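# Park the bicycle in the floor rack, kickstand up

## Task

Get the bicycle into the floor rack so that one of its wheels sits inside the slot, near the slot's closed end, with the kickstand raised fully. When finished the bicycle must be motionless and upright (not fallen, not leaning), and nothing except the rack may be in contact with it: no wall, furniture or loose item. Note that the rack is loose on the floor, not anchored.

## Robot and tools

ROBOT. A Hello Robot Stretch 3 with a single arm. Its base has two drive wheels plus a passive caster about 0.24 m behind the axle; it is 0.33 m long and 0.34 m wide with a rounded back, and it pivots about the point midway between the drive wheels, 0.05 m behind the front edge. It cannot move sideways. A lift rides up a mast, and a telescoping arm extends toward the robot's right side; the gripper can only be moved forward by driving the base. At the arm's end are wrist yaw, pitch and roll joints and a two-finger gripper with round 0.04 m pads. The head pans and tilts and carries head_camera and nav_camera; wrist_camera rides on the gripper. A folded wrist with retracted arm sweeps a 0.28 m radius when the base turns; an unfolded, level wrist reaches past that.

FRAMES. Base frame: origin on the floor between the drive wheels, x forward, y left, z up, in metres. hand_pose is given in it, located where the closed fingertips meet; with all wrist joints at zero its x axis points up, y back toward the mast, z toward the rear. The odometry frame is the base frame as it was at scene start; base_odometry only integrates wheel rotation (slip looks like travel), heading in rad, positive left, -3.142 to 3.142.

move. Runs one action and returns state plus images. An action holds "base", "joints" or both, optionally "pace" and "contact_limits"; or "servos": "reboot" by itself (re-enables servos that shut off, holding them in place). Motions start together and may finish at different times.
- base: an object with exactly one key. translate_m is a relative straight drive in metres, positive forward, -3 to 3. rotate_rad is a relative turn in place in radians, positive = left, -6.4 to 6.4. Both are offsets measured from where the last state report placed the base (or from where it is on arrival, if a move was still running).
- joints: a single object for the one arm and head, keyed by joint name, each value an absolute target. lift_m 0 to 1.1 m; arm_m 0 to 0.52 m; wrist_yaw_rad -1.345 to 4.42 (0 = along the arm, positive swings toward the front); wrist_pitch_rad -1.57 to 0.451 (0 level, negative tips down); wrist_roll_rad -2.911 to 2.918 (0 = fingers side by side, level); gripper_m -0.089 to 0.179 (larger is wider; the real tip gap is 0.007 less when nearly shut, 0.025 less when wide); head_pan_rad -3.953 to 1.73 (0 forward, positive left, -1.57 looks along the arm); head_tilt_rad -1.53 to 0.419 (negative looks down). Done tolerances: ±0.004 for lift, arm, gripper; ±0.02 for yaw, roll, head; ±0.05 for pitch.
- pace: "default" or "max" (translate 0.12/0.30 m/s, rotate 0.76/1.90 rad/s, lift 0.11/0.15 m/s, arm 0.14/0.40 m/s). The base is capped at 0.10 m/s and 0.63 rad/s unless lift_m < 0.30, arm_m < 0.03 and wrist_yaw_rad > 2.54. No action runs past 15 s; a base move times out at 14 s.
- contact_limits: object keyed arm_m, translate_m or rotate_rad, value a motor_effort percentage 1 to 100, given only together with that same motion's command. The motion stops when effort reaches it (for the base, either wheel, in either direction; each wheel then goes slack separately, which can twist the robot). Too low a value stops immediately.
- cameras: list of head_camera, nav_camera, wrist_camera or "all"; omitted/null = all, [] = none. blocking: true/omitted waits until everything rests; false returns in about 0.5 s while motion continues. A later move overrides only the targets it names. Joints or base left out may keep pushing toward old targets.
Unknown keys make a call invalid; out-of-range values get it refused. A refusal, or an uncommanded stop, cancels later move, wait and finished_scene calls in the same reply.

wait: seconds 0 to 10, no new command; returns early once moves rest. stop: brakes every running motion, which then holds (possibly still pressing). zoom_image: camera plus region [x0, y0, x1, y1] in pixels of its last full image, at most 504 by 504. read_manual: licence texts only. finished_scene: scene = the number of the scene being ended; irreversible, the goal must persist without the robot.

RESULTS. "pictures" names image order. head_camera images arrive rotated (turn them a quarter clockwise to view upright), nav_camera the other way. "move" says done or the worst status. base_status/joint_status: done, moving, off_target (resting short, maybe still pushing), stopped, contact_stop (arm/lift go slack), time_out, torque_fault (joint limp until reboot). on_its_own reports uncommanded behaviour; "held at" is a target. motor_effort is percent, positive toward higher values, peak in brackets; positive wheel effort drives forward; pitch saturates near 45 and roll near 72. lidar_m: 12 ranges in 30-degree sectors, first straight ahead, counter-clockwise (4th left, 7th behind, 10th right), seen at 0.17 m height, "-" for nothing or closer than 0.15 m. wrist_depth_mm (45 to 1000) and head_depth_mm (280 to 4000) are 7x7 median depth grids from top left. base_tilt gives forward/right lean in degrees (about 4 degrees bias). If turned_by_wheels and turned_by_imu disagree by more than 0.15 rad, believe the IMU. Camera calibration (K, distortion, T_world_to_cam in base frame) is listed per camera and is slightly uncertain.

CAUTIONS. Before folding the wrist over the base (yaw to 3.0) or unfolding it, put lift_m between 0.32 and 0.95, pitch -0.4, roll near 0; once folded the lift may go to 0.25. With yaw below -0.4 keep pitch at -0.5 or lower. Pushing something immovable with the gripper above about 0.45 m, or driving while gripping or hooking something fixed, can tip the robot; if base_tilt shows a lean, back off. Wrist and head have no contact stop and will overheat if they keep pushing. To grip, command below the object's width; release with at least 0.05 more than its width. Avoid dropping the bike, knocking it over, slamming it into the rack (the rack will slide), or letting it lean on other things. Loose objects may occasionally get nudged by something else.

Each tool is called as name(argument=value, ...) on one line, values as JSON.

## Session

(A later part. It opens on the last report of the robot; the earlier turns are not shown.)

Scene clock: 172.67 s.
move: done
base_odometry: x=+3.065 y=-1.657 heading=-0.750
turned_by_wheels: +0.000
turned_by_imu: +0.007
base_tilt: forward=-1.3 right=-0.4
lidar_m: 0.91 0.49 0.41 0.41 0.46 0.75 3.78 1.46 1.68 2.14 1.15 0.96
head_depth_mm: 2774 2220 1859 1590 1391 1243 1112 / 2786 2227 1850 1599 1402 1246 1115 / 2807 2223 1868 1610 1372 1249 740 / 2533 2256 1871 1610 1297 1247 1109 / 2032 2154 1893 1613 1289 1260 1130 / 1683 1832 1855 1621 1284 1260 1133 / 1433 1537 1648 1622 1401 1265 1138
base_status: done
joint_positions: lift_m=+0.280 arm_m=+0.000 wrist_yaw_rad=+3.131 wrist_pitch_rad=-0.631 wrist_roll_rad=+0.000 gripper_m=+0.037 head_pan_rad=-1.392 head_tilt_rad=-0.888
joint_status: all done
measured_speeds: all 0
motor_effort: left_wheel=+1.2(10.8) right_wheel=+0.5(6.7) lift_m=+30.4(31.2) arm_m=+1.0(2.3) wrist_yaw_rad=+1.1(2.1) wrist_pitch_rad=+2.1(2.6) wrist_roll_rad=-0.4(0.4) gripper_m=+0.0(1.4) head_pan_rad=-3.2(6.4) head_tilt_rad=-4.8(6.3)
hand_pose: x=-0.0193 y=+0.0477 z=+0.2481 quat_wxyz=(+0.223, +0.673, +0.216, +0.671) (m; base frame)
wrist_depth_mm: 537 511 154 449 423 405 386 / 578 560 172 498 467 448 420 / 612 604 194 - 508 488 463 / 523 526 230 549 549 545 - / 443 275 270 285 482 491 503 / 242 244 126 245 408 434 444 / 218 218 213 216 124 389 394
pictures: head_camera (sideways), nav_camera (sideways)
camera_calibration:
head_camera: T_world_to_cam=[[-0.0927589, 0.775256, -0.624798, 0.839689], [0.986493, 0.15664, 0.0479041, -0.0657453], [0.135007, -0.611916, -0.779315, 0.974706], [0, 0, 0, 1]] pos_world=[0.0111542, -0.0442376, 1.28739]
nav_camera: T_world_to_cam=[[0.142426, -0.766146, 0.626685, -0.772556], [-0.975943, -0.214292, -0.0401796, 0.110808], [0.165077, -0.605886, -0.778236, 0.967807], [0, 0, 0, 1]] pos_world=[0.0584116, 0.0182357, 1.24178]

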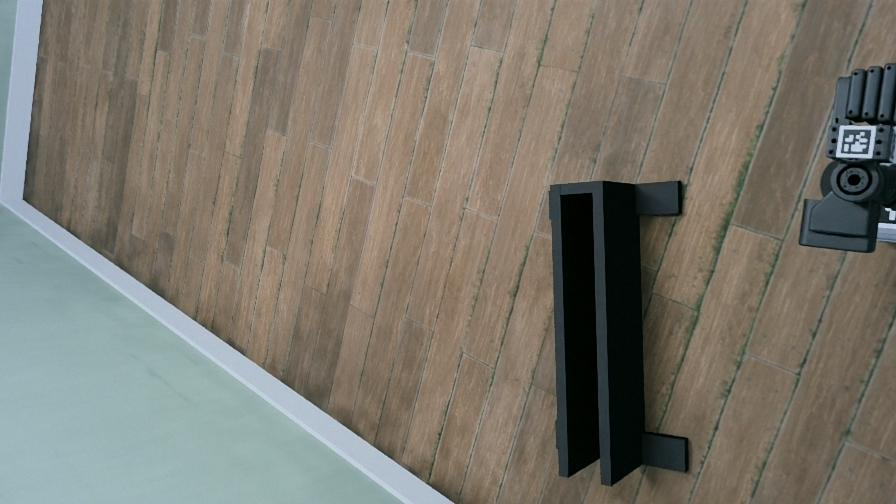

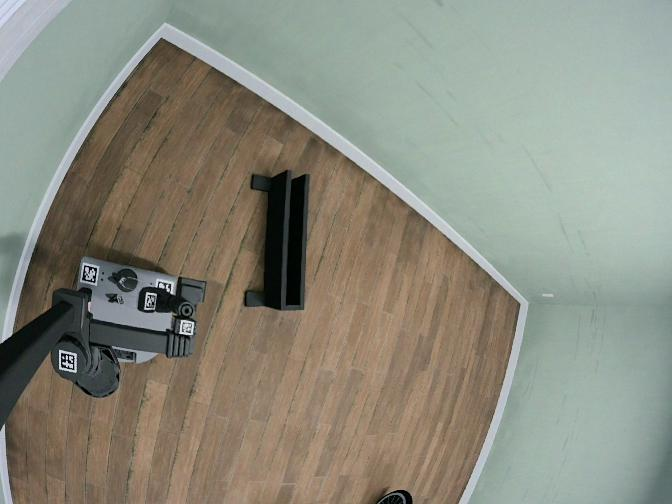

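move(base={"rotate_rad": -0.25}, joints={"lift_m": 0.45, "wrist_pitch_rad": -0.4}, pace="max", cameras=[])

move(base={"translate_m": 0.47}, joints={"wrist_yaw_rad": 0, "gripper_m": 0.179}, pace="max", cameras=[])

move(joints={"wrist_pitch_rad": -1.55, "wrist_roll_rad": -1.98, "arm_m": 0.38, "head_pan_rad": -1.57, "head_tilt_rad": -1.0}, pace="max", cameras=["head_camera", "wrist_camera", "nav_camera"])

Scene clock: 191.63 s.
move: done
base_odometry: x=+3.065 y=-1.657 heading=-0.999
turned_by_wheels: -0.250
turned_by_imu: -0.244
base_tilt: forward=-1.3 right=-0.5
lidar_m: 0.96 0.61 0.43 0.41 0.42 0.56 1.38 1.46 1.52 3.32 1.42 1.01
head_depth_mm: 2768 2219 1839 1587 1396 1242 1083 / 2781 2246 1856 1593 1397 1249 538 / 2791 2244 1874 1606 1408 1248 597 / 2829 2235 1880 1608 1405 1254 959 / 2879 2267 1883 1623 1300 1251 1128 / 2765 2287 1900 1622 1417 1237 1134 / 2289 2187 1902 1635 1427 1224 1135
base_status: done
joint_positions: lift_m=+0.450 arm_m=+0.000 wrist_yaw_rad=+3.131 wrist_pitch_rad=-0.420 wrist_roll_rad=+0.000 gripper_m=+0.037 head_pan_rad=-1.392 head_tilt_rad=-0.889
joint_status: all done
measured_speeds: all 0
motor_effort: left_wheel=+3.0(12.5) right_wheel=-3.9(8.9) lift_m=+34.8(41.2) arm_m=+0.5(1.5) wrist_yaw_rad=+0.1(1.2) wrist_pitch_rad=+3.7(5.5) wrist_roll_rad=-0.1(0.3) gripper_m=+0.0(1.2) head_pan_rad=-3.2(3.8) head_tilt_rad=-5.1(5.7)
hand_pose: x=-0.0190 y=+0.0792 z=+0.4623 quat_wxyz=(+0.151, +0.692, +0.144, +0.691) (m; base frame)
wrist_depth_mm: 398 399 144 411 414 420 422 / 431 433 156 445 448 454 458 / 466 468 169 482 487 502 500 / 514 513 183 533 538 543 549 / 566 576 199 574 591 607 616 / - - 125 144 128 - - / 606 600 251 608 123 644 651
pictures: none
No camera images: "cameras" was empty.

Scene clock: 197.30 s.
move: done
base_odometry: x=+3.320 y=-2.052 heading=-0.999
turned_by_wheels: +0.000
turned_by_imu: +0.003
base_tilt: forward=-1.3 right=-0.5
lidar_m: 0.49 0.51 0.45 0.43 0.44 0.58 1.46 1.85 1.96 2.26 0.73 0.51
head_depth_mm: 2735 2217 1854 1591 1394 1217 1076 / 2792 2230 1865 1591 1398 1205 538 / 2819 2249 1866 1603 1405 1111 589 / 2815 2243 1888 1605 1410 1169 1125 / 2293 2150 1885 1611 1413 1251 1129 / 1527 1573 1617 1551 1423 1261 1130 / 1151 1178 1203 1224 1254 1222 1139
base_status: done
joint_positions: lift_m=+0.450 arm_m=+0.000 wrist_yaw_rad=+0.003 wrist_pitch_rad=-0.420 wrist_roll_rad=+0.000 gripper_m=+0.179 head_pan_rad=-1.392 head_tilt_rad=-0.889
joint_status: all done
measured_speeds: all 0
motor_effort: left_wheel=+2.2(8.9) right_wheel=-0.4(4.7) lift_m=+31.7(35.3) arm_m=-1.0(2.0) wrist_yaw_rad=-2.0(4.6) wrist_pitch_rad=+3.6(3.9) wrist_roll_rad=-0.2(0.5) gripper_m=+0.3(83.9) head_pan_rad=-3.3(4.1) head_tilt_rad=-4.6(5.7)
hand_pose: x=-0.0209 y=-0.3691 z=+0.4623 quat_wxyz=(+0.692, +0.149, -0.691, -0.147) (m; base frame)
wrist_depth_mm: 721 - - - - - - / 713 - - - - - - / 734 - - - - - - / 693 981 - - - - - / 623 836 841 866 882 913 909 / 117 708 714 724 733 138 770 / 116 609 617 476 536 117 114
pictures: none
No camera images: "cameras" was empty.

Scene clock: 199.53 s.
move: done
base_odometry: x=+3.320 y=-2.052 heading=-0.999
turned_by_wheels: +0.000
turned_by_imu: +0.000
base_tilt: forward=-1.3 right=-0.5
lidar_m: 0.49 0.50 0.45 0.43 0.44 0.59 1.46 1.85 1.96 2.26 0.73 0.51
head_depth_mm: 2265 1915 1667 1485 1312 1207 1091 / 2268 1923 1678 1479 658 590 536 / 2288 1938 1682 796 1226 1209 970 / 2318 1953 1694 888 1273 1217 1017 / 2306 1959 1704 1508 1351 1202 1114 / 2325 1976 1705 1514 1352 1226 1116 / 2017 1842 1653 1490 1356 1230 1119
base_status: not commanded
joint_positions: lift_m=+0.450 arm_m=+0.380 wrist_yaw_rad=-0.001 wrist_pitch_rad=-1.541 wrist_roll_rad=-1.976 gripper_m=+0.179 head_pan_rad=-1.562 head_tilt_rad=-0.988
joint_status: all done
measured_speeds: all 0
motor_effort: left_wheel=+2.2(2.8) right_wheel=-0.2(0.4) lift_m=+30.4(32.1) arm_m=+15.1(24.7) wrist_yaw_rad=+1.7(3.2) wrist_pitch_rad=-1.6(4.5) wrist_roll_rad=-1.6(3.1) gripper_m=-0.3(1.5) head_pan_rad=-3.2(6.2) head_tilt_rad=-5.1(7.9)
hand_pose: x=-0.0213 y=-0.5086 z=+0.3319 quat_wxyz=(+0.703, +0.683, +0.144, +0.139) (m; base frame)
wrist_depth_mm: 380 457 452 441 457 465 467 / 416 466 460 319 472 478 480 / 464 474 475 326 484 487 489 / 478 479 484 486 493 492 496 / 488 492 496 496 505 506 509 / 117 501 504 503 515 138 521 / 116 517 518 516 527 119 114
pictures: head_camera (sideways), nav_camera (sideways), wrist_camera
camera_calibration:
head_camera: T_world_to_cam=[[0.0392122, 0.837897, -0.544419, 0.734163], [0.998814, -0.017125, 0.0455839, -0.0627938], [0.0288714, -0.54556, -0.837574, 1.0511], [0, 0, 0, 1]] pos_world=[0.00358452, -0.0427916, 1.28293]
nav_camera: T_world_to_cam=[[0.0112817, -0.837507, 0.546311, -0.667041], [-0.998163, -0.0419582, -0.0437102, 0.115535], [0.0595298, -0.544814, -0.836441, 1.04412], [0, 0, 0, 1]] pos_world=[0.0606917, 0.0150493, 1.24281]
wrist_camera: T_world_to_cam=[[0.432003, -0.901552, 0.0240378, -0.460217], [-0.893908, -0.424501, 0.143967, -0.235405], [-0.11959, -0.0836819, -0.98929, 0.445138], [0, 0, 0, 1]] pos_world=[0.0416187, -0.477589, 0.485324]

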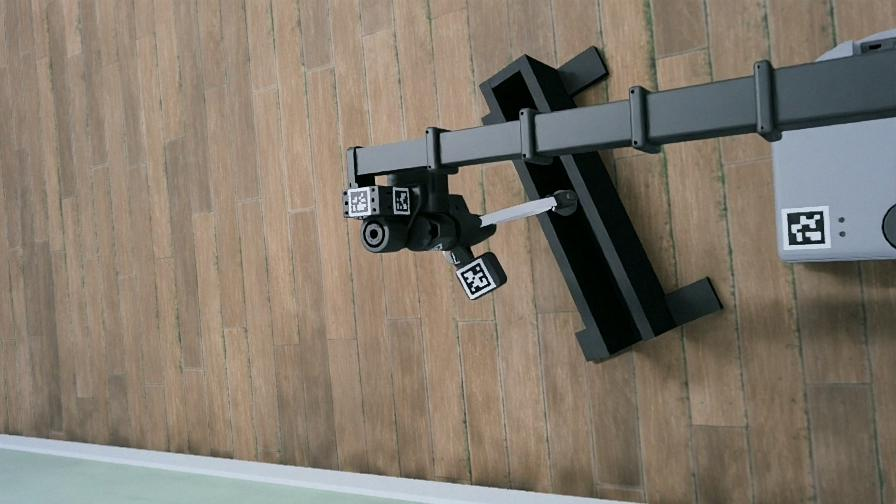

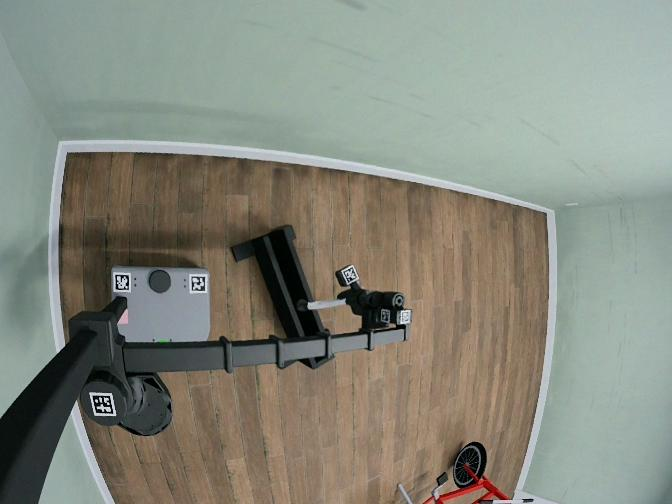

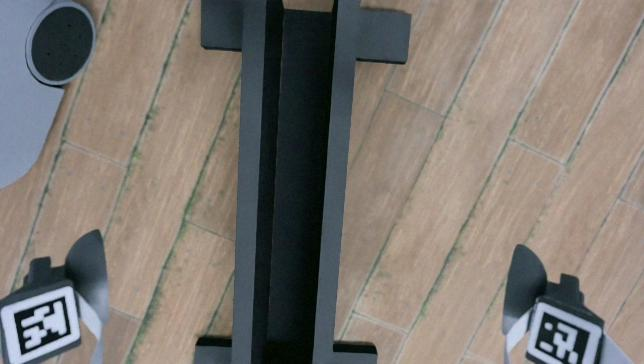

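move(joints={"arm_m": 0.36, "wrist_roll_rad": -1.935, "wrist_pitch_rad": -1.57}, pace="max", cameras=[])

move(joints={"lift_m": 0.30}, pace="max", cameras=["wrist_camera", "head_camera"])

Scene clock: 216.67 s.
move: done
base_odometry: x=+3.320 y=-2.052 heading=-0.999
turned_by_wheels: +0.000
turned_by_imu: +0.000
base_tilt: forward=-1.3 right=-0.5
lidar_m: 0.49 0.51 0.45 0.43 0.44 0.59 1.46 1.84 1.96 2.27 0.72 0.52
head_depth_mm: 2263 1932 1678 1487 1308 1203 1085 / 2282 1926 1670 1487 666 588 536 / 2278 1944 1681 784 1227 1208 972 / 2291 1944 1704 864 1274 1219 1013 / 2291 1960 1703 1506 1349 1203 1115 / 2328 1959 1712 1512 1349 1222 1116 / 2020 1839 1644 1478 1358 1225 1117
base_status: not commanded
joint_positions: lift_m=+0.450 arm_m=+0.360 wrist_yaw_rad=-0.001 wrist_pitch_rad=-1.546 wrist_roll_rad=-1.941 gripper_m=+0.179 head_pan_rad=-1.562 head_tilt_rad=-0.988
joint_status: all done
joint sent to its limit — wrist_pitch_rad, lower limit.
measured_speeds: all 0
motor_effort: left_wheel=+2.0(2.7) right_wheel=-0.3(0.4) lift_m=+28.1(28.9) arm_m=-14.7(19.8) wrist_yaw_rad=+1.2(3.1) wrist_pitch_rad=-1.6(2.6) wrist_roll_rad=+1.8(2.4) gripper_m=+0.7(1.2) head_pan_rad=-3.1(3.6) head_tilt_rad=-5.5(6.0)
hand_pose: x=-0.0213 y=-0.4872 z=+0.3320 quat_wxyz=(+0.703, +0.687, +0.132, +0.128) (m; base frame)
wrist_depth_mm: 359 454 454 363 459 466 468 / 383 468 468 333 471 477 479 / 420 473 478 324 480 483 487 / 479 482 484 331 491 495 498 / 492 496 496 340 503 505 505 / 117 505 506 421 512 138 513 / 116 519 517 407 523 119 113
pictures: none
No camera images: "cameras" was empty.

Scene clock: 218.47 s.
move: done
base_odometry: x=+3.320 y=-2.052 heading=-0.999
turned_by_wheels: +0.000
turned_by_imu: +0.000
base_tilt: forward=-1.3 right=-0.5
lidar_m: 0.49 0.50 0.45 0.43 0.44 0.59 1.46 1.85 1.95 2.26 0.72 0.52
head_depth_mm: 2257 1927 1675 1472 1307 1202 1090 / 2291 1931 1677 1485 1279 1180 660 / 2292 1942 1690 1441 1070 1198 968 / 2307 1941 1688 1509 1175 1214 1012 / 2309 1965 1700 1502 1343 1205 1114 / 2315 1964 1707 1511 1349 1220 1114 / 2025 1833 1652 1486 1355 1224 1122
base_status: not commanded
joint_positions: lift_m=+0.300 arm_m=+0.360 wrist_yaw_rad=-0.001 wrist_pitch_rad=-1.547 wrist_roll_rad=-1.941 gripper_m=+0.179 head_pan_rad=-1.562 head_tilt_rad=-0.988
joint_status: all done
measured_speeds: all 0
motor_effort: left_wheel=+2.6(3.0) right_wheel=+0.0(0.4) lift_m=+17.9(26.9) arm_m=-14.3(15.3) wrist_yaw_rad=+1.4(2.5) wrist_pitch_rad=-1.7(1.9) wrist_roll_rad=+1.6(2.0) gripper_m=+0.2(1.0) head_pan_rad=-3.7(3.8) head_tilt_rad=-5.5(6.2)
hand_pose: x=-0.0213 y=-0.4871 z=+0.1820 quat_wxyz=(+0.703, +0.687, +0.131, +0.128) (m; base frame)
wrist_depth_mm: 314 315 169 - 299 324 325 / 321 321 180 - 189 330 330 / 328 330 187 321 185 336 339 / 332 334 179 306 340 344 344 / 339 343 184 292 349 350 353 / 117 350 187 280 357 139 361 / 116 357 191 209 364 119 113
pictures: head_camera (sideways), wrist_camera
camera_calibration:
head_camera: T_world_to_cam=[[0.0392122, 0.8379, -0.544413, 0.734156], [0.998814, -0.0171253, 0.0455837, -0.0627935], [0.0288714, -0.545555, -0.837578, 1.0511], [0, 0, 0, 1]] pos_world=[0.00358452, -0.0427915, 1.28292]
wrist_camera: T_world_to_cam=[[0.40037, -0.916152, 0.0192032, -0.444154], [-0.908274, -0.393976, 0.140787, -0.189567], [-0.121416, -0.0738085, -0.989854, 0.303509], [0, 0, 0, 1]] pos_world=[0.0424983, -0.459196, 0.335647]

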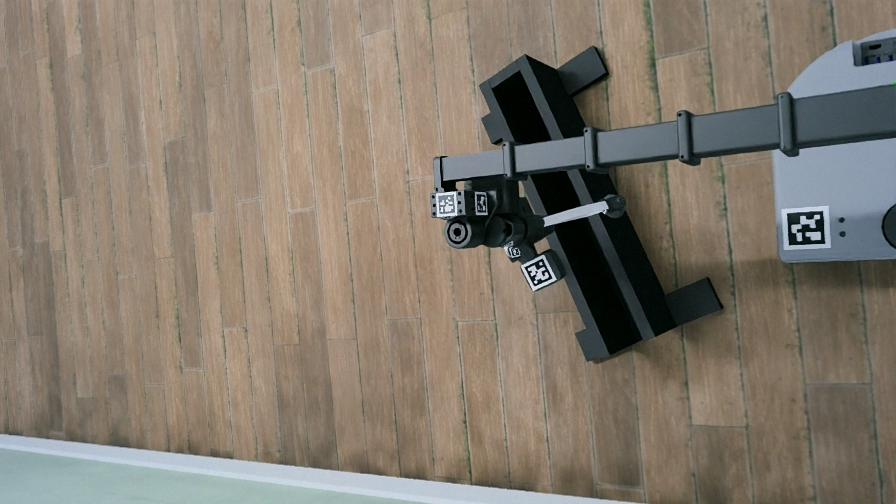

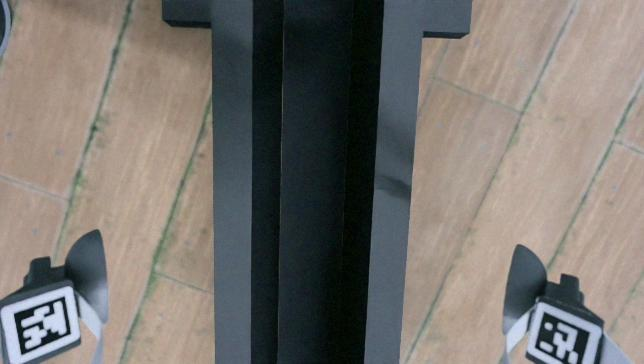

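move(joints={"lift_m": 0.225}, cameras=["wrist_camera"])

move(joints={"gripper_m": 0.05}, cameras=["wrist_camera"])

move(joints={"lift_m": 0.27}, cameras=["wrist_camera", "head_camera"])

Scene clock: 223.67 s.
move: done
base_odometry: x=+3.320 y=-2.052 heading=-0.999
turned_by_wheels: +0.000
turned_by_imu: +0.000
base_tilt: forward=-1.4 right=-0.5
lidar_m: 0.49 0.50 0.45 0.43 0.44 0.59 1.46 1.85 1.95 2.26 0.72 0.51
head_depth_mm: 2250 1933 1675 1483 1312 1207 1088 / 2255 1948 1680 1486 1292 1193 745 / 2287 1936 1693 1491 988 1182 960 / 2301 1952 1702 1495 1164 1212 1017 / 2316 1959 1702 1494 1343 1196 1118 / 2304 1968 1706 1506 1353 1220 1119 / 2009 1837 1647 1495 1354 1225 1114
base_status: not commanded
joint_positions: lift_m=+0.225 arm_m=+0.360 wrist_yaw_rad=-0.001 wrist_pitch_rad=-1.547 wrist_roll_rad=-1.941 gripper_m=+0.179 head_pan_rad=-1.562 head_tilt_rad=-0.988
joint_status: all done
measured_speeds: all 0
motor_effort: left_wheel=+2.5(2.6) right_wheel=-0.1(0.4) lift_m=+18.0(21.2) arm_m=-12.9(13.9) wrist_yaw_rad=+1.2(2.3) wrist_pitch_rad=-1.6(1.9) wrist_roll_rad=+1.6(2.1) gripper_m=+0.1(1.1) head_pan_rad=-3.1(3.8) head_tilt_rad=-5.5(6.2)
hand_pose: x=-0.0213 y=-0.4871 z=+0.1070 quat_wxyz=(+0.703, +0.687, +0.131, +0.128) (m; base frame)
wrist_depth_mm: 245 96 145 - 114 250 252 / 248 98 126 - 153 254 258 / 254 100 151 - 127 262 263 / 260 - 132 - 109 267 268 / 265 105 133 - 108 273 275 / 117 107 137 - 109 136 280 / 116 109 139 271 112 117 113
pictures: wrist_camera
camera_calibration:
wrist_camera: T_world_to_cam=[[0.40037, -0.916152, 0.0192032, -0.442714], [-0.908274, -0.393976, 0.140787, -0.179007], [-0.121416, -0.0738084, -0.989854, 0.229266], [0, 0, 0, 1]] pos_world=[0.0424983, -0.459196, 0.260644]

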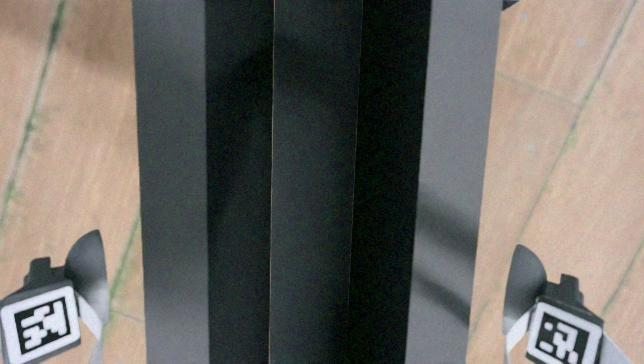

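Scene clock: 225.47 s.
move: done
base_odometry: x=+3.320 y=-2.052 heading=-0.999
turned_by_wheels: +0.000
turned_by_imu: +0.000
base_tilt: forward=-1.3 right=-0.5
lidar_m: 0.49 0.50 0.45 0.43 0.44 0.58 1.46 1.85 1.96 2.26 0.72 0.52
head_depth_mm: 2267 1918 1688 1482 1309 1209 1087 / 2282 1933 1682 1484 1284 1189 744 / 2269 1947 1687 1495 987 1181 958 / 2295 1955 1690 1500 1177 1213 1012 / 2307 1965 1707 1505 1345 1202 1117 / 2317 1976 1700 1510 1352 1222 1118 / 2020 1844 1646 1482 1353 1224 1120
base_status: not commanded
joint_positions: lift_m=+0.225 arm_m=+0.360 wrist_yaw_rad=-0.001 wrist_pitch_rad=-1.551 wrist_roll_rad=-1.941 gripper_m=+0.052 head_pan_rad=-1.562 head_tilt_rad=-0.988
joint_status: all done
measured_speeds: all 0
motor_effort: left_wheel=+2.2(2.5) right_wheel=-0.1(0.4) lift_m=+19.6(19.6) arm_m=-11.9(13.3) wrist_yaw_rad=+2.1(2.1) wrist_pitch_rad=-0.9(1.9) wrist_roll_rad=+1.8(2.1) gripper_m=-30.9(99.9) head_pan_rad=-3.0(3.7) head_tilt_rad=-5.3(6.2)
hand_pose: x=-0.0213 y=-0.4861 z=+0.1070 quat_wxyz=(+0.702, +0.688, +0.131, +0.128) (m; base frame)
wrist_depth_mm: 247 97 144 - 114 251 253 / 251 100 127 - 131 257 259 / 256 102 151 - 127 262 264 / 260 258 131 - 110 269 271 / 267 107 133 - 109 274 278 / 271 109 136 - 111 143 283 / 109 112 139 271 114 115 289
pictures: wrist_camera
camera_calibration:
wrist_camera: T_world_to_cam=[[0.400372, -0.91622, 0.015599, -0.441437], [-0.908274, -0.394529, 0.139231, -0.178721], [-0.121412, -0.0699123, -0.990137, 0.231337], [0, 0, 0, 1]] pos_world=[0.0424987, -0.45879, 0.260825]

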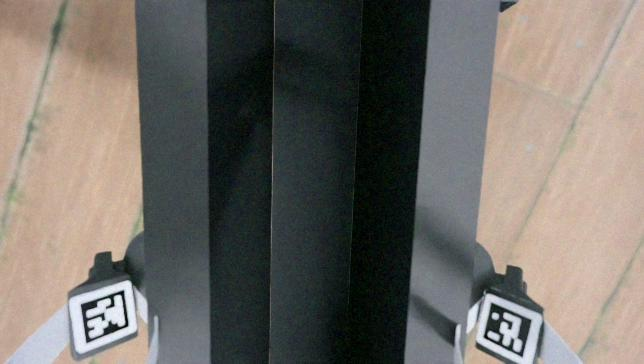

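Scene clock: 226.70 s.
move: done
base_odometry: x=+3.320 y=-2.052 heading=-0.999
turned_by_wheels: +0.000
turned_by_imu: +0.000
base_tilt: forward=-1.3 right=-0.4
lidar_m: 0.49 0.50 0.45 0.43 0.44 0.59 1.45 1.84 0.49 0.39 0.39 0.52
head_depth_mm: 2263 1911 1667 1475 1326 1204 1086 / 2270 1928 1677 1482 1276 1181 692 / 2280 1934 1683 1448 1032 1194 968 / 2299 1947 1698 1491 1141 1212 1012 / 2298 1951 1695 1505 1247 1175 1112 / 2334 1976 1705 1506 1346 1220 1113 / 2023 1830 1646 1486 1350 1225 1115
base_status: not commanded
joint_positions: lift_m=+0.270 arm_m=+0.360 wrist_yaw_rad=+0.000 wrist_pitch_rad=-1.547 wrist_roll_rad=-1.940 gripper_m=+0.054 head_pan_rad=-1.562 head_tilt_rad=-0.988
joint_status: all done
measured_speeds: all 0
motor_effort: left_wheel=+2.5(2.8) right_wheel=-1.0(1.3) lift_m=+42.3(45.7) arm_m=-11.0(12.4) wrist_yaw_rad=-0.2(2.3) wrist_pitch_rad=-1.5(2.0) wrist_roll_rad=+1.2(1.9) gripper_m=-16.6(30.9) head_pan_rad=-3.7(3.7) head_tilt_rad=-5.4(6.1)
hand_pose: x=-0.0213 y=-0.4870 z=+0.1520 quat_wxyz=(+0.703, +0.687, +0.131, +0.128) (m; base frame)
wrist_depth_mm: 285 91 127 - 112 288 296 / 292 95 129 - 126 299 301 / 297 99 133 - 107 305 306 / 303 - 118 - 105 310 314 / 311 108 136 - 109 320 323 / 316 113 140 278 114 325 328 / 107 115 124 267 119 116 335
pictures: head_camera (sideways), wrist_camera
camera_calibration:
head_camera: T_world_to_cam=[[0.0392121, 0.837975, -0.544298, 0.734005], [0.998814, -0.0171323, 0.0455802, -0.0627889], [0.02887, -0.545439, -0.837653, 1.0512], [0, 0, 0, 1]] pos_world=[0.00358446, -0.0427889, 1.28292]
wrist_camera: T_world_to_cam=[[0.400536, -0.91609, 0.0187185, -0.443333], [-0.908206, -0.394217, 0.140553, -0.185388], [-0.12138, -0.0732966, -0.989896, 0.274083], [0, 0, 0, 1]] pos_world=[0.0424684, -0.459127, 0.305669]

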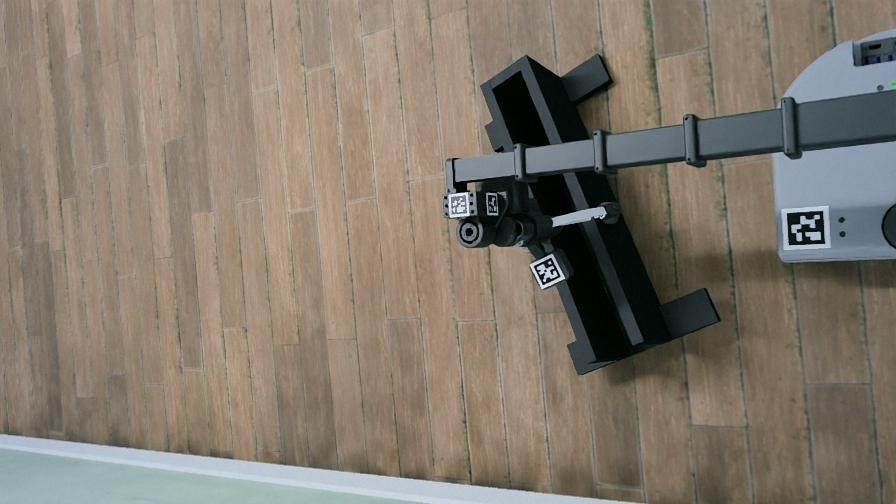

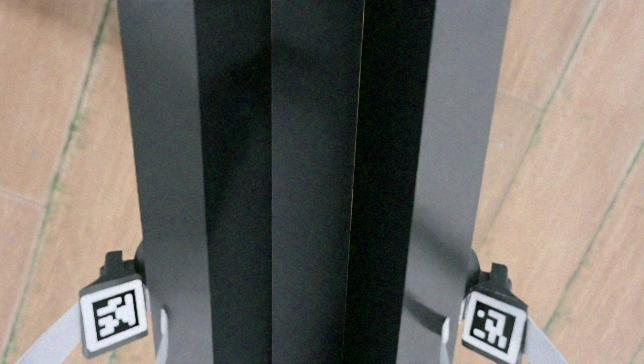

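move(joints={"lift_m": 0.33, "arm_m": 0.42}, cameras=[])

move(base={"translate_m": -1.2}, joints={"wrist_roll_rad": -1.0, "head_tilt_rad": -0.8}, cameras=["wrist_camera", "head_camera", "nav_camera"])

Scene clock: 234.60 s.
move: done
base_odometry: x=+3.320 y=-2.052 heading=-0.999
turned_by_wheels: +0.000
turned_by_imu: +0.000
base_tilt: forward=-1.3 right=-0.4
lidar_m: 0.49 0.50 0.45 0.43 0.44 0.59 1.46 1.85 0.55 0.45 0.36 0.52
head_depth_mm: 2265 1922 1674 1481 1334 1202 1089 / 2260 1921 1683 1488 1296 719 634 / 2278 1945 1683 896 1228 1198 969 / 2290 1942 1690 1034 1191 1215 1016 / 2290 1967 1701 1500 1099 1203 1113 / 2325 1954 1701 1512 1327 1228 1117 / 2019 1836 1650 1492 1356 1224 1119
base_status: not commanded
joint_positions: lift_m=+0.330 arm_m=+0.420 wrist_yaw_rad=+0.000 wrist_pitch_rad=-1.548 wrist_roll_rad=-1.936 gripper_m=+0.054 head_pan_rad=-1.562 head_tilt_rad=-0.988
joint_status: all done
measured_speeds: all 0
motor_effort: left_wheel=+2.6(2.9) right_wheel=-0.9(1.3) lift_m=+40.9(48.6) arm_m=+16.3(22.1) wrist_yaw_rad=-0.3(1.4) wrist_pitch_rad=-1.4(1.8) wrist_roll_rad=+0.0(1.6) gripper_m=-17.0(17.3) head_pan_rad=-3.4(3.9) head_tilt_rad=-5.4(6.0)
hand_pose: x=-0.0213 y=-0.5468 z=+0.2120 quat_wxyz=(+0.703, +0.688, +0.130, +0.127) (m; base frame)
wrist_depth_mm: - 74 111 - 112 75 351 / - 80 112 - 128 81 362 / 359 85 155 - 125 88 368 / 362 91 133 - 95 371 375 / 369 99 136 - 103 381 384 / 377 112 140 274 111 385 389 / 107 116 125 264 125 117 402
pictures: none
No camera images: "cameras" was empty.

Scene clock: 247.73 s.
move: done
base_odometry: x=+2.670 y=-1.043 heading=-0.999
turned_by_wheels: +0.000
turned_by_imu: +0.003
base_tilt: forward=-1.3 right=-0.4
lidar_m: 1.68 0.56 0.40 0.38 0.39 0.52 1.31 3.13 0.42 0.44 0.58 1.76
head_depth_mm: 3020 2568 2037 1621 1466 1272 1134 / 3035 2602 1632 1605 1470 1131 664 / 3012 2492 1913 1714 903 1114 1141 / 3031 2553 2027 1736 1114 1175 1151 / 3014 2645 2098 1744 1289 1254 1152 / 2985 2675 2113 1743 1489 1281 1159 / 2961 2685 2139 1766 1500 1302 1156
base_status: done
joint_positions: lift_m=+0.330 arm_m=+0.420 wrist_yaw_rad=-0.003 wrist_pitch_rad=-1.545 wrist_roll_rad=-0.998 gripper_m=+0.054 head_pan_rad=-1.562 head_tilt_rad=-0.804
joint_status: all done
measured_speeds: all 0
motor_effort: left_wheel=-0.1(5.2) right_wheel=-3.3(8.8) lift_m=+28.3(41.8) arm_m=-15.1(16.5) wrist_yaw_rad=+1.9(8.1) wrist_pitch_rad=-1.9(4.0) wrist_roll_rad=-0.8(10.4) gripper_m=-16.6(17.8) head_pan_rad=-3.2(3.9) head_tilt_rad=+1.9(4.8)
hand_pose: x=-0.0214 y=-0.5475 z=+0.2119 quat_wxyz=(+0.686, +0.669, -0.203, -0.199) (m; base frame)
wrist_depth_mm: - 75 111 - 112 76 354 / - 80 112 - 127 81 359 / 358 85 156 - 125 88 368 / 363 92 117 - 95 371 374 / 368 99 137 - 103 380 381 / 376 112 140 275 111 386 390 / 107 117 125 262 125 117 401
pictures: head_camera (sideways), nav_camera (sideways), wrist_camera
camera_calibration:
head_camera: T_world_to_cam=[[0.0401909, 0.723996, -0.688632, 0.922055], [0.998739, -0.00834788, 0.0495132, -0.0679203], [0.0300988, -0.689753, -0.723419, 0.902658], [0, 0, 0, 1]] pos_world=[0.0036075, -0.0455197, 1.29132]
nav_camera: T_world_to_cam=[[0.0103, -0.723259, 0.6905, -0.854902], [-0.9981, -0.0493922, -0.0368472, 0.10661], [0.0607554, -0.688808, -0.722394, 0.895826], [0, 0, 0, 1]] pos_world=[0.0607861, 0.00400184, 1.24138]
wrist_camera: T_world_to_cam=[[-0.508177, -0.861028, 0.0196753, -0.489352], [-0.853871, 0.506675, 0.119102, 0.28114], [-0.112519, 0.0437246, -0.992687, 0.393855], [0, 0, 0, 1]] pos_world=[0.0356952, -0.581014, 0.367118]

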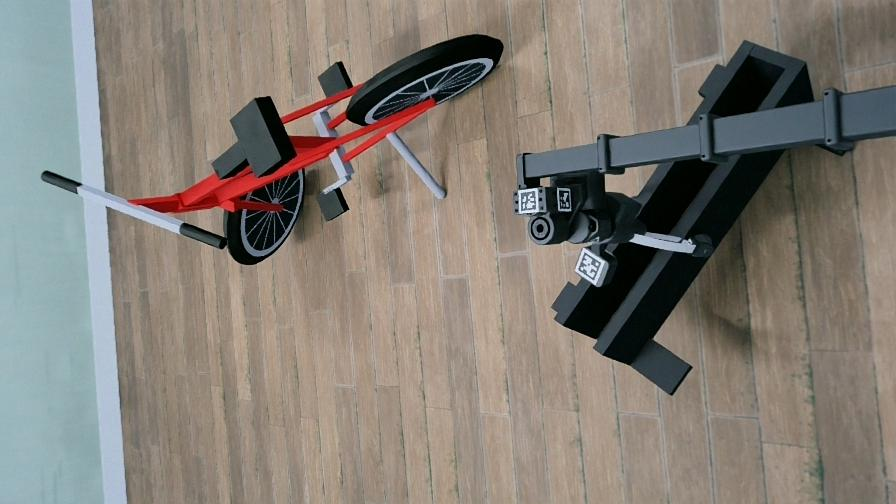

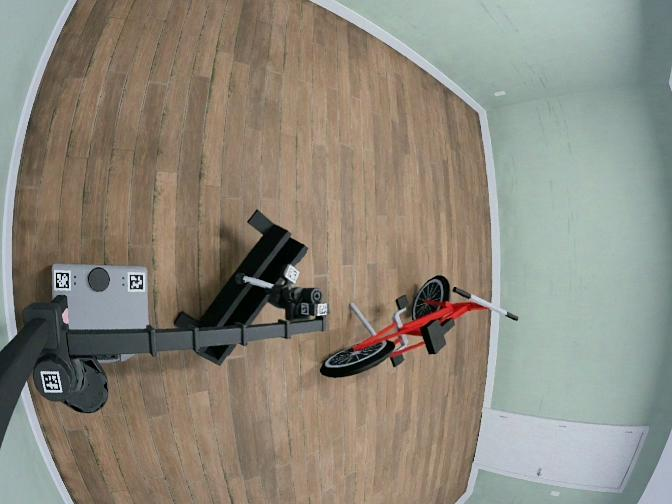

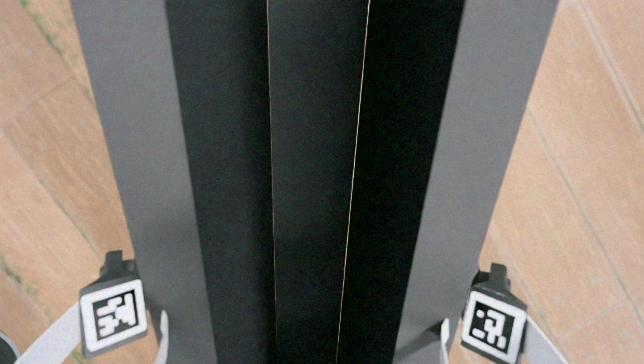

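zoom_image(camera="head_camera", region=[200, 20, 540, 280])

Scaled by 1.482 from the camera's 896x504 image, which has a finer 1280x720 frame.

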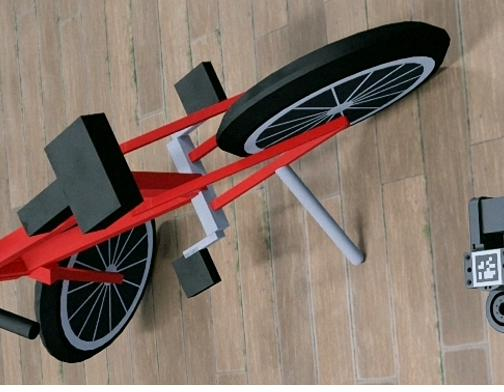

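move(base={"translate_m": -0.25}, joints={"arm_m": 0.39}, cameras=[])

move(base={"rotate_rad": 0.3}, cameras=[])

move(joints={"wrist_roll_rad": 0.0, "head_tilt_rad": -0.85}, cameras=["wrist_camera", "head_camera", "nav_camera"])

Scene clock: 304.73 s.
move: done
base_odometry: x=+2.535 y=-0.832 heading=-0.999
turned_by_wheels: +0.000
turned_by_imu: +0.001
base_tilt: forward=-1.3 right=-0.5
lidar_m: 1.68 0.55 0.39 0.37 0.38 0.51 1.28 2.88 0.39 0.41 0.55 2.03
head_depth_mm: 3075 2555 2054 1707 1464 1287 1118 / 3027 2591 2051 1710 1470 1152 664 / 3036 2614 2087 1613 886 1090 1128 / 3039 2659 1697 1705 1451 1142 1146 / 2973 2458 2027 1747 1458 1232 1156 / 2989 2672 2122 1759 1494 1278 1155 / 2970 2699 2112 1746 1505 1309 1160
base_status: done
joint_positions: lift_m=+0.330 arm_m=+0.390 wrist_yaw_rad=-0.003 wrist_pitch_rad=-1.546 wrist_roll_rad=-0.998 gripper_m=+0.054 head_pan_rad=-1.562 head_tilt_rad=-0.803
joint_status: all done
measured_speeds: all 0
motor_effort: left_wheel=-0.6(4.7) right_wheel=-3.3(8.5) lift_m=+23.8(26.7) arm_m=-11.9(20.5) wrist_yaw_rad=+2.4(3.6) wrist_pitch_rad=-1.9(2.2) wrist_roll_rad=-0.8(1.3) gripper_m=-16.7(17.7) head_pan_rad=-3.1(4.1) head_tilt_rad=+1.8(2.4)
hand_pose: x=-0.0214 y=-0.5174 z=+0.2119 quat_wxyz=(+0.686, +0.670, -0.203, -0.199) (m; base frame)
wrist_depth_mm: - 75 111 - 112 76 353 / - 80 112 - 127 81 361 / 359 85 156 - 124 88 368 / 362 92 118 - 95 371 374 / 369 100 136 - 103 381 383 / 373 112 140 274 111 386 390 / 107 117 124 263 125 116 398
pictures: none
No camera images: "cameras" was empty.

Scene clock: 306.27 s.
move: done
base_odometry: x=+2.535 y=-0.832 heading=-0.699
turned_by_wheels: +0.300
turned_by_imu: +0.294
base_tilt: forward=-1.3 right=-0.5
lidar_m: 0.75 0.43 0.37 0.37 0.43 0.74 2.82 3.24 0.40 0.41 0.55 1.93
head_depth_mm: 2900 2558 1661 1459 1433 1279 1120 / 2975 1870 1890 1679 1473 1154 665 / 3043 2599 2087 1726 884 1087 1128 / 3067 2601 2088 1721 1456 1138 1149 / 3108 2643 2099 1744 1462 1234 1151 / 3169 2657 2111 1748 1491 1280 1155 / 3178 2700 2133 1765 1504 1314 1159
base_status: done
joint_positions: lift_m=+0.330 arm_m=+0.390 wrist_yaw_rad=-0.001 wrist_pitch_rad=-1.545 wrist_roll_rad=-0.999 gripper_m=+0.054 head_pan_rad=-1.562 head_tilt_rad=-0.803
joint_status: not commanded
measured_speeds: all 0
motor_effort: left_wheel=-3.7(9.4) right_wheel=+3.5(9.7) lift_m=+27.7(28.3) arm_m=-10.2(12.6) wrist_yaw_rad=+0.9(3.0) wrist_pitch_rad=-1.7(2.1) wrist_roll_rad=-0.5(1.2) gripper_m=-16.5(18.2) head_pan_rad=-3.0(4.0) head_tilt_rad=+1.9(2.5)
hand_pose: x=-0.0215 y=-0.5175 z=+0.2119 quat_wxyz=(+0.687, +0.670, -0.202, -0.198) (m; base frame)
wrist_depth_mm: - 75 112 - 112 76 357 / - 80 112 - 127 81 361 / 356 85 133 - 124 88 367 / 362 92 134 - 95 371 377 / 370 100 137 - 103 380 383 / 375 112 140 278 111 387 393 / 107 117 124 265 125 117 400
pictures: none
No camera images: "cameras" was empty.

Scene clock: 307.33 s.
move: done
base_odometry: x=+2.535 y=-0.832 heading=-0.699
turned_by_wheels: +0.000
turned_by_imu: +0.000
base_tilt: forward=-1.3 right=-0.4
lidar_m: 0.75 0.43 0.37 0.37 0.43 0.74 2.82 3.24 0.26 0.25 2.24 1.93
head_depth_mm: 2879 2387 1818 1539 1423 1259 1123 / 2889 1803 1824 1659 1436 1244 649 / 2956 2352 1969 1671 879 1195 1095 / 3045 2448 1989 1681 1121 1204 1104 / 3070 2469 2009 1688 1460 1283 1141 / 3162 2503 2022 1692 1461 1283 1147 / 3129 2522 2028 1701 1467 1290 1149
base_status: not commanded
joint_positions: lift_m=+0.330 arm_m=+0.390 wrist_yaw_rad=-0.003 wrist_pitch_rad=-1.542 wrist_roll_rad=+0.002 gripper_m=+0.054 head_pan_rad=-1.562 head_tilt_rad=-0.839
joint_status: all done
measured_speeds: all 0
motor_effort: left_wheel=-3.1(4.0) right_wheel=+3.6(3.8) lift_m=+30.7(31.5) arm_m=-9.1(10.4) wrist_yaw_rad=+3.2(8.5) wrist_pitch_rad=-2.6(3.3) wrist_roll_rad=-0.8(11.2) gripper_m=-17.3(17.7) head_pan_rad=-3.5(3.9) head_tilt_rad=-5.1(5.7)
hand_pose: x=-0.0216 y=-0.5183 z=+0.2119 quat_wxyz=(+0.506, +0.491, -0.508, -0.494) (m; base frame)
wrist_depth_mm: - 75 111 - 113 76 356 / - 80 128 - 129 80 359 / 357 86 154 - 126 89 369 / 364 92 117 - 106 371 375 / 370 100 136 - 104 380 384 / 374 113 139 279 111 383 387 / 107 117 124 265 125 117 397
pictures: head_camera (sideways), nav_camera (sideways), wrist_camera
camera_calibration:
head_camera: T_world_to_cam=[[0.0399872, 0.747812, -0.662705, 0.888271], [0.998753, -0.0100816, 0.0488878, -0.0671039], [0.0298777, -0.663834, -0.747283, 0.933695], [0, 0, 0, 1]] pos_world=[0.00360409, -0.0451182, 1.28968]
nav_camera: T_world_to_cam=[[0.0105043, -0.747141, 0.664582, -0.82113], [-0.998111, -0.0480689, -0.0382644, 0.108453], [0.0605347, -0.662925, -0.746235, 0.926832], [0, 0, 0, 1]] pos_world=[0.0607679, 0.00613277, 1.24149]
wrist_camera: T_world_to_cam=[[-0.999261, -0.0384403, 0.0000351614, -0.0444181], [-0.0382337, 0.993983, 0.102643, 0.539912], [-0.00398059, 0.102566, -0.994718, 0.425749], [0, 0, 0, 1]] pos_world=[-0.0220477, -0.582039, 0.368084]

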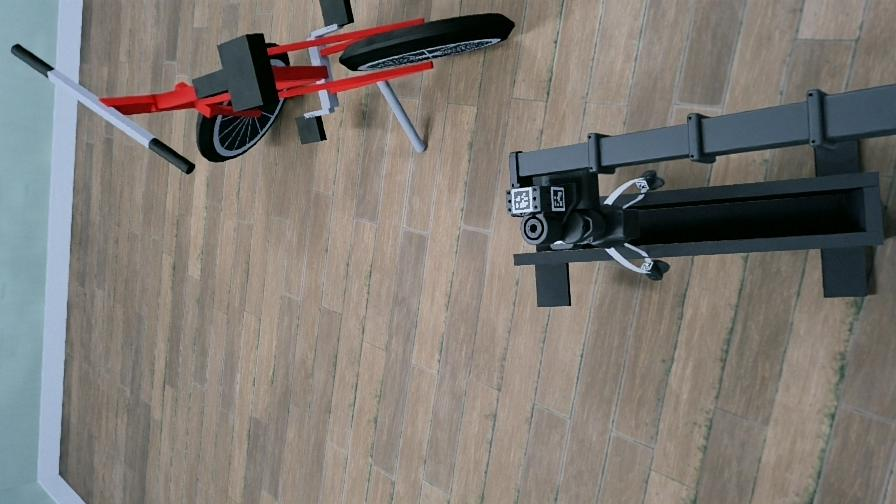

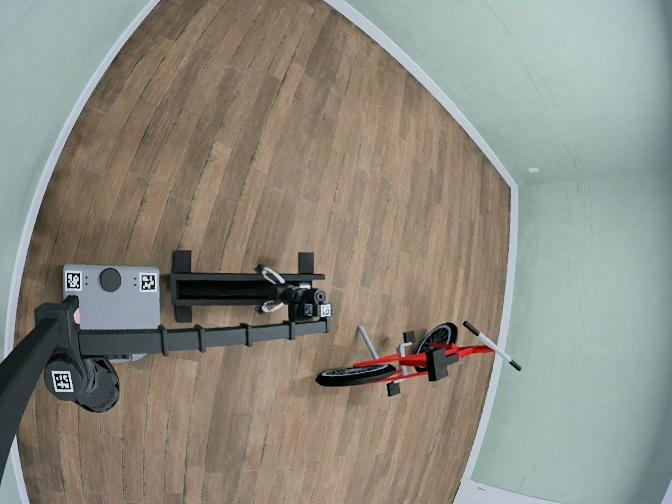

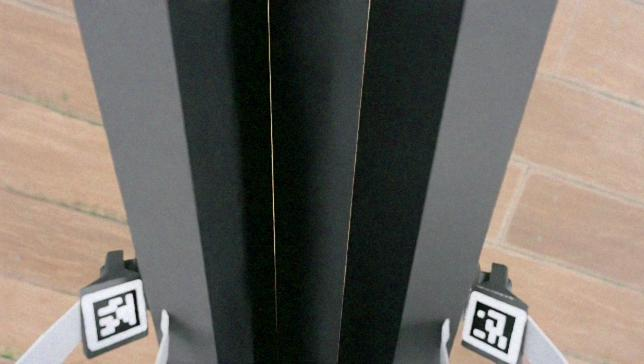

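move(base={"translate_m": -0.37}, joints={"head_pan_rad": -1.7}, cameras=["wrist_camera", "head_camera", "nav_camera"])

Scene clock: 322.07 s.
move: done
base_odometry: x=+2.252 y=-0.594 heading=-0.699
turned_by_wheels: +0.000
turned_by_imu: +0.001
base_tilt: forward=-1.3 right=-0.4
lidar_m: 0.94 0.54 0.47 0.47 0.54 0.93 2.46 2.84 0.26 0.25 2.65 2.28
head_depth_mm: 2860 2414 1946 1652 1433 1257 1120 / 2883 2405 1981 1660 1436 1268 1094 / 2904 2439 1992 1675 1414 769 1081 / 2959 2445 1895 1567 896 1174 1088 / 2891 2376 1642 1610 1372 1254 1142 / 2993 2393 1996 1691 1459 1286 1146 / 2989 2517 2049 1704 1466 1287 1148
base_status: done
joint_positions: lift_m=+0.330 arm_m=+0.390 wrist_yaw_rad=-0.003 wrist_pitch_rad=-1.542 wrist_roll_rad=+0.002 gripper_m=+0.054 head_pan_rad=-1.692 head_tilt_rad=-0.839
joint_status: all done
measured_speeds: all 0
motor_effort: left_wheel=-3.5(8.3) right_wheel=-0.3(5.6) lift_m=+42.8(43.5) arm_m=-2.7(7.5) wrist_yaw_rad=+2.3(4.0) wrist_pitch_rad=-2.6(2.9) wrist_roll_rad=-0.8(1.1) gripper_m=-16.6(17.7) head_pan_rad=-3.4(7.4) head_tilt_rad=-4.8(5.7)
hand_pose: x=-0.0216 y=-0.5183 z=+0.2119 quat_wxyz=(+0.506, +0.491, -0.508, -0.494) (m; base frame)
wrist_depth_mm: - 75 111 - 112 76 356 / - 80 128 - 128 81 360 / 357 86 155 - 125 89 369 / 363 92 117 - 96 369 374 / 370 100 136 - 104 379 383 / 377 113 140 276 111 386 393 / 107 117 124 265 125 117 396
pictures: head_camera (sideways), nav_camera (sideways), wrist_camera
camera_calibration:
head_camera: T_world_to_cam=[[0.1363, 0.736419, -0.662654, 0.887617], [0.989075, -0.139073, 0.0488865, -0.0670432], [-0.0561563, -0.662077, -0.747329, 0.934279], [0, 0, 0, 1]] pos_world=[-0.00220567, -0.0444165, 1.28967]
nav_camera: T_world_to_cam=[[-0.0861451, -0.742279, 0.664531, -0.820474], [-0.995953, 0.0813263, -0.0382671, 0.108443], [-0.025639, -0.665138, -0.74628, 0.927417], [0, 0, 0, 1]] pos_world=[0.0611025, -0.000979485, 1.24149]
wrist_camera: T_world_to_cam=[[-0.999261, -0.0384344, 0.0000350327, -0.044415], [-0.0382278, 0.993983, 0.102643, 0.539911], [-0.00397986, 0.102566, -0.994718, 0.425762], [0, 0, 0, 1]] pos_world=[-0.022048, -0.582039, 0.368097]

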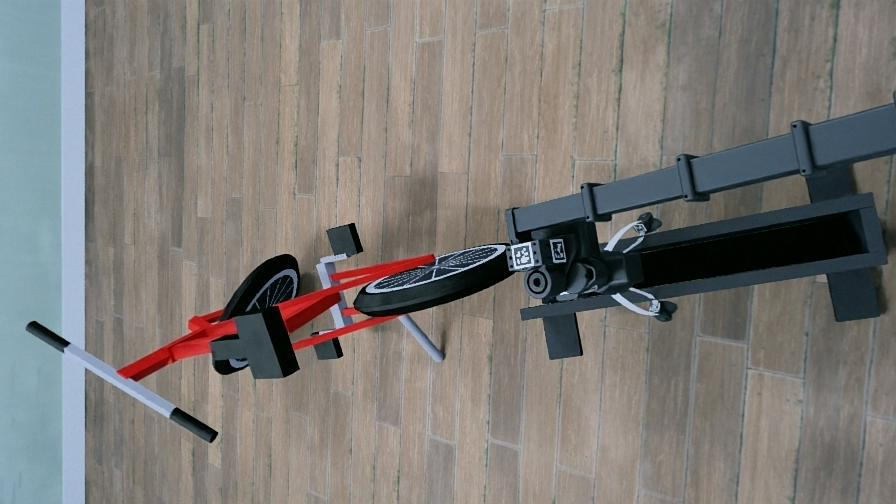

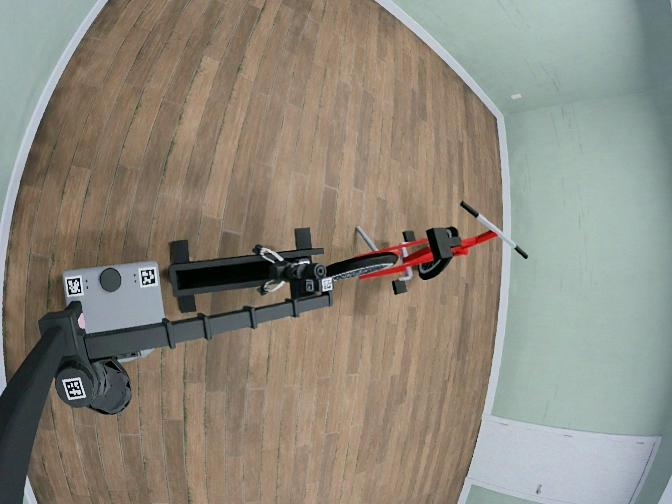

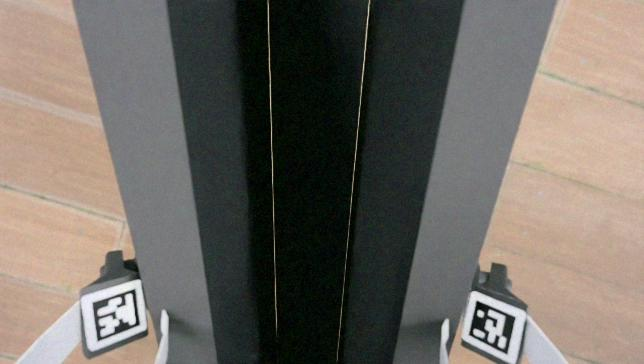

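move(base={"translate_m": -0.13}, joints={"wrist_roll_rad": -0.065}, cameras=[])

move(joints={"lift_m": 0.235}, cameras=["head_camera"])

Scene clock: 353.00 s.
move: done
base_odometry: x=+2.153 y=-0.511 heading=-0.700
turned_by_wheels: +0.000
turned_by_imu: +0.000
base_tilt: forward=-1.3 right=-0.4
lidar_m: 1.01 0.58 0.50 0.50 0.58 1.00 2.34 2.70 0.27 0.25 2.79 2.41
head_depth_mm: 2817 2408 1971 1660 1436 1262 1123 / 2855 2425 1978 1664 1432 1262 1095 / 2885 2423 1985 1661 1416 770 1015 / 2919 2452 1994 1666 898 1173 1090 / 2937 2479 1853 1440 1346 1262 1141 / 2902 2331 1635 1624 1455 1286 1145 / 3003 2418 1987 1702 1474 1290 1150
base_status: done
joint_positions: lift_m=+0.330 arm_m=+0.390 wrist_yaw_rad=-0.001 wrist_pitch_rad=-1.542 wrist_roll_rad=-0.064 gripper_m=+0.054 head_pan_rad=-1.692 head_tilt_rad=-0.839
joint_status: all done
measured_speeds: all 0
motor_effort: left_wheel=-3.1(8.6) right_wheel=-0.3(4.9) lift_m=+42.7(43.4) arm_m=+1.0(1.6) wrist_yaw_rad=-0.6(4.0) wrist_pitch_rad=-2.4(2.9) wrist_roll_rad=-0.6(7.7) gripper_m=-16.9(17.5) head_pan_rad=-3.2(4.1) head_tilt_rad=-4.6(5.5)
hand_pose: x=-0.0216 y=-0.5183 z=+0.2119 quat_wxyz=(+0.523, +0.508, -0.491, -0.477) (m; base frame)
wrist_depth_mm: - 75 111 - 112 76 353 / - 80 129 - 129 80 361 / 355 86 156 - 125 89 365 / 362 92 117 - 95 370 375 / 369 100 136 - 104 381 382 / 376 113 140 275 111 385 393 / 107 117 124 263 125 117 397
pictures: none
No camera images: "cameras" was empty.

Scene clock: 354.40 s.
move: contact_stop
base_odometry: x=+2.153 y=-0.511 heading=-0.699
turned_by_wheels: +0.000
turned_by_imu: +0.000
base_tilt: forward=-1.3 right=-0.5
lidar_m: 1.01 0.58 0.50 0.50 0.58 1.00 2.33 2.70 3.24 0.84 2.80 2.41
head_depth_mm: 2855 2384 1955 1656 1431 1260 1124 / 2890 2437 1968 1655 1431 1263 1128 / 2896 2442 1966 1670 1438 867 963 / 2911 2452 1977 1671 958 1230 1118 / 2951 2443 1841 1459 1428 1255 1139 / 2924 2314 1629 1629 1461 1282 1149 / 2982 2407 1969 1695 1462 1285 1145
base_status: not commanded
joint_positions: lift_m=+0.246 arm_m=+0.390 wrist_yaw_rad=+0.001 wrist_pitch_rad=-1.554 wrist_roll_rad=-0.067 gripper_m=+0.054 head_pan_rad=-1.693 head_tilt_rad=-0.842
joint_status: lift_m contact_stop (moved -0.084 of -0.095)
measured_speeds: translate_m=+0.000 rotate_rad=+0.000 lift_m=+0.002 arm_m=+0.000 wrist_yaw_rad=+0.000 wrist_pitch_rad=+0.000 wrist_roll_rad=+0.000 head_pan_rad=+0.000 head_tilt_rad=+0.000
on_its_own: lift_m is slack since a contact_stop (your +0.235 is given up)
motor_effort: left_wheel=+0.4(4.0) right_wheel=-1.3(3.0) lift_m=+23.8(43.4) arm_m=+2.6(2.6) wrist_yaw_rad=+0.0(2.1) wrist_pitch_rad=-0.4(3.7) wrist_roll_rad=+0.6(1.4) gripper_m=-15.7(17.2) head_pan_rad=-3.3(4.0) head_tilt_rad=-3.4(5.5)
hand_pose: x=-0.0216 y=-0.5152 z=+0.1280 quat_wxyz=(+0.521, +0.512, -0.486, -0.479) (m; base frame)
wrist_depth_mm: 267 266 131 - 125 272 274 / 272 272 133 - 123 277 279 / 277 279 136 - 125 284 284 / 284 284 136 - 128 289 290 / 288 289 138 218 130 295 297 / 294 123 140 286 133 300 302 / 299 117 142 208 135 120 310
pictures: head_camera (sideways)
camera_calibration:
head_camera: T_world_to_cam=[[0.137064, 0.738473, -0.660205, 0.884421], [0.98896, -0.139905, 0.0488254, -0.0669627], [-0.0563098, -0.659609, -0.749497, 0.937099], [0, 0, 0, 1]] pos_world=[-0.00223102, -0.0443709, 1.28952]

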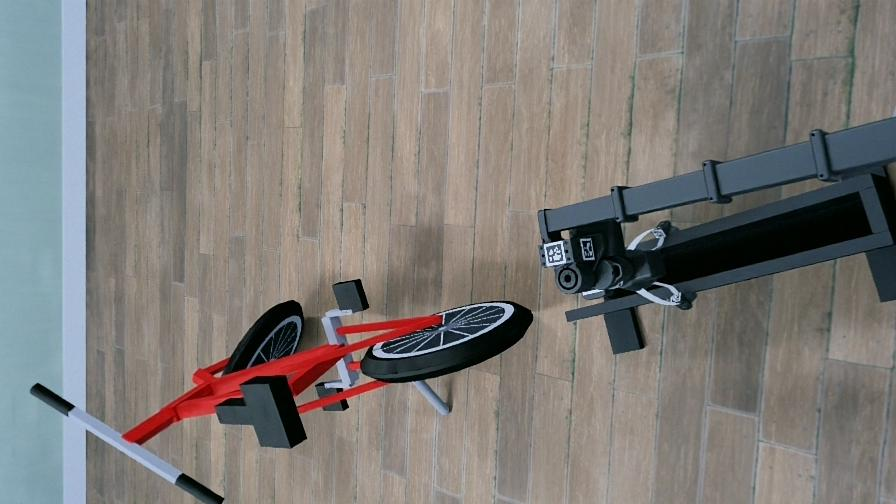

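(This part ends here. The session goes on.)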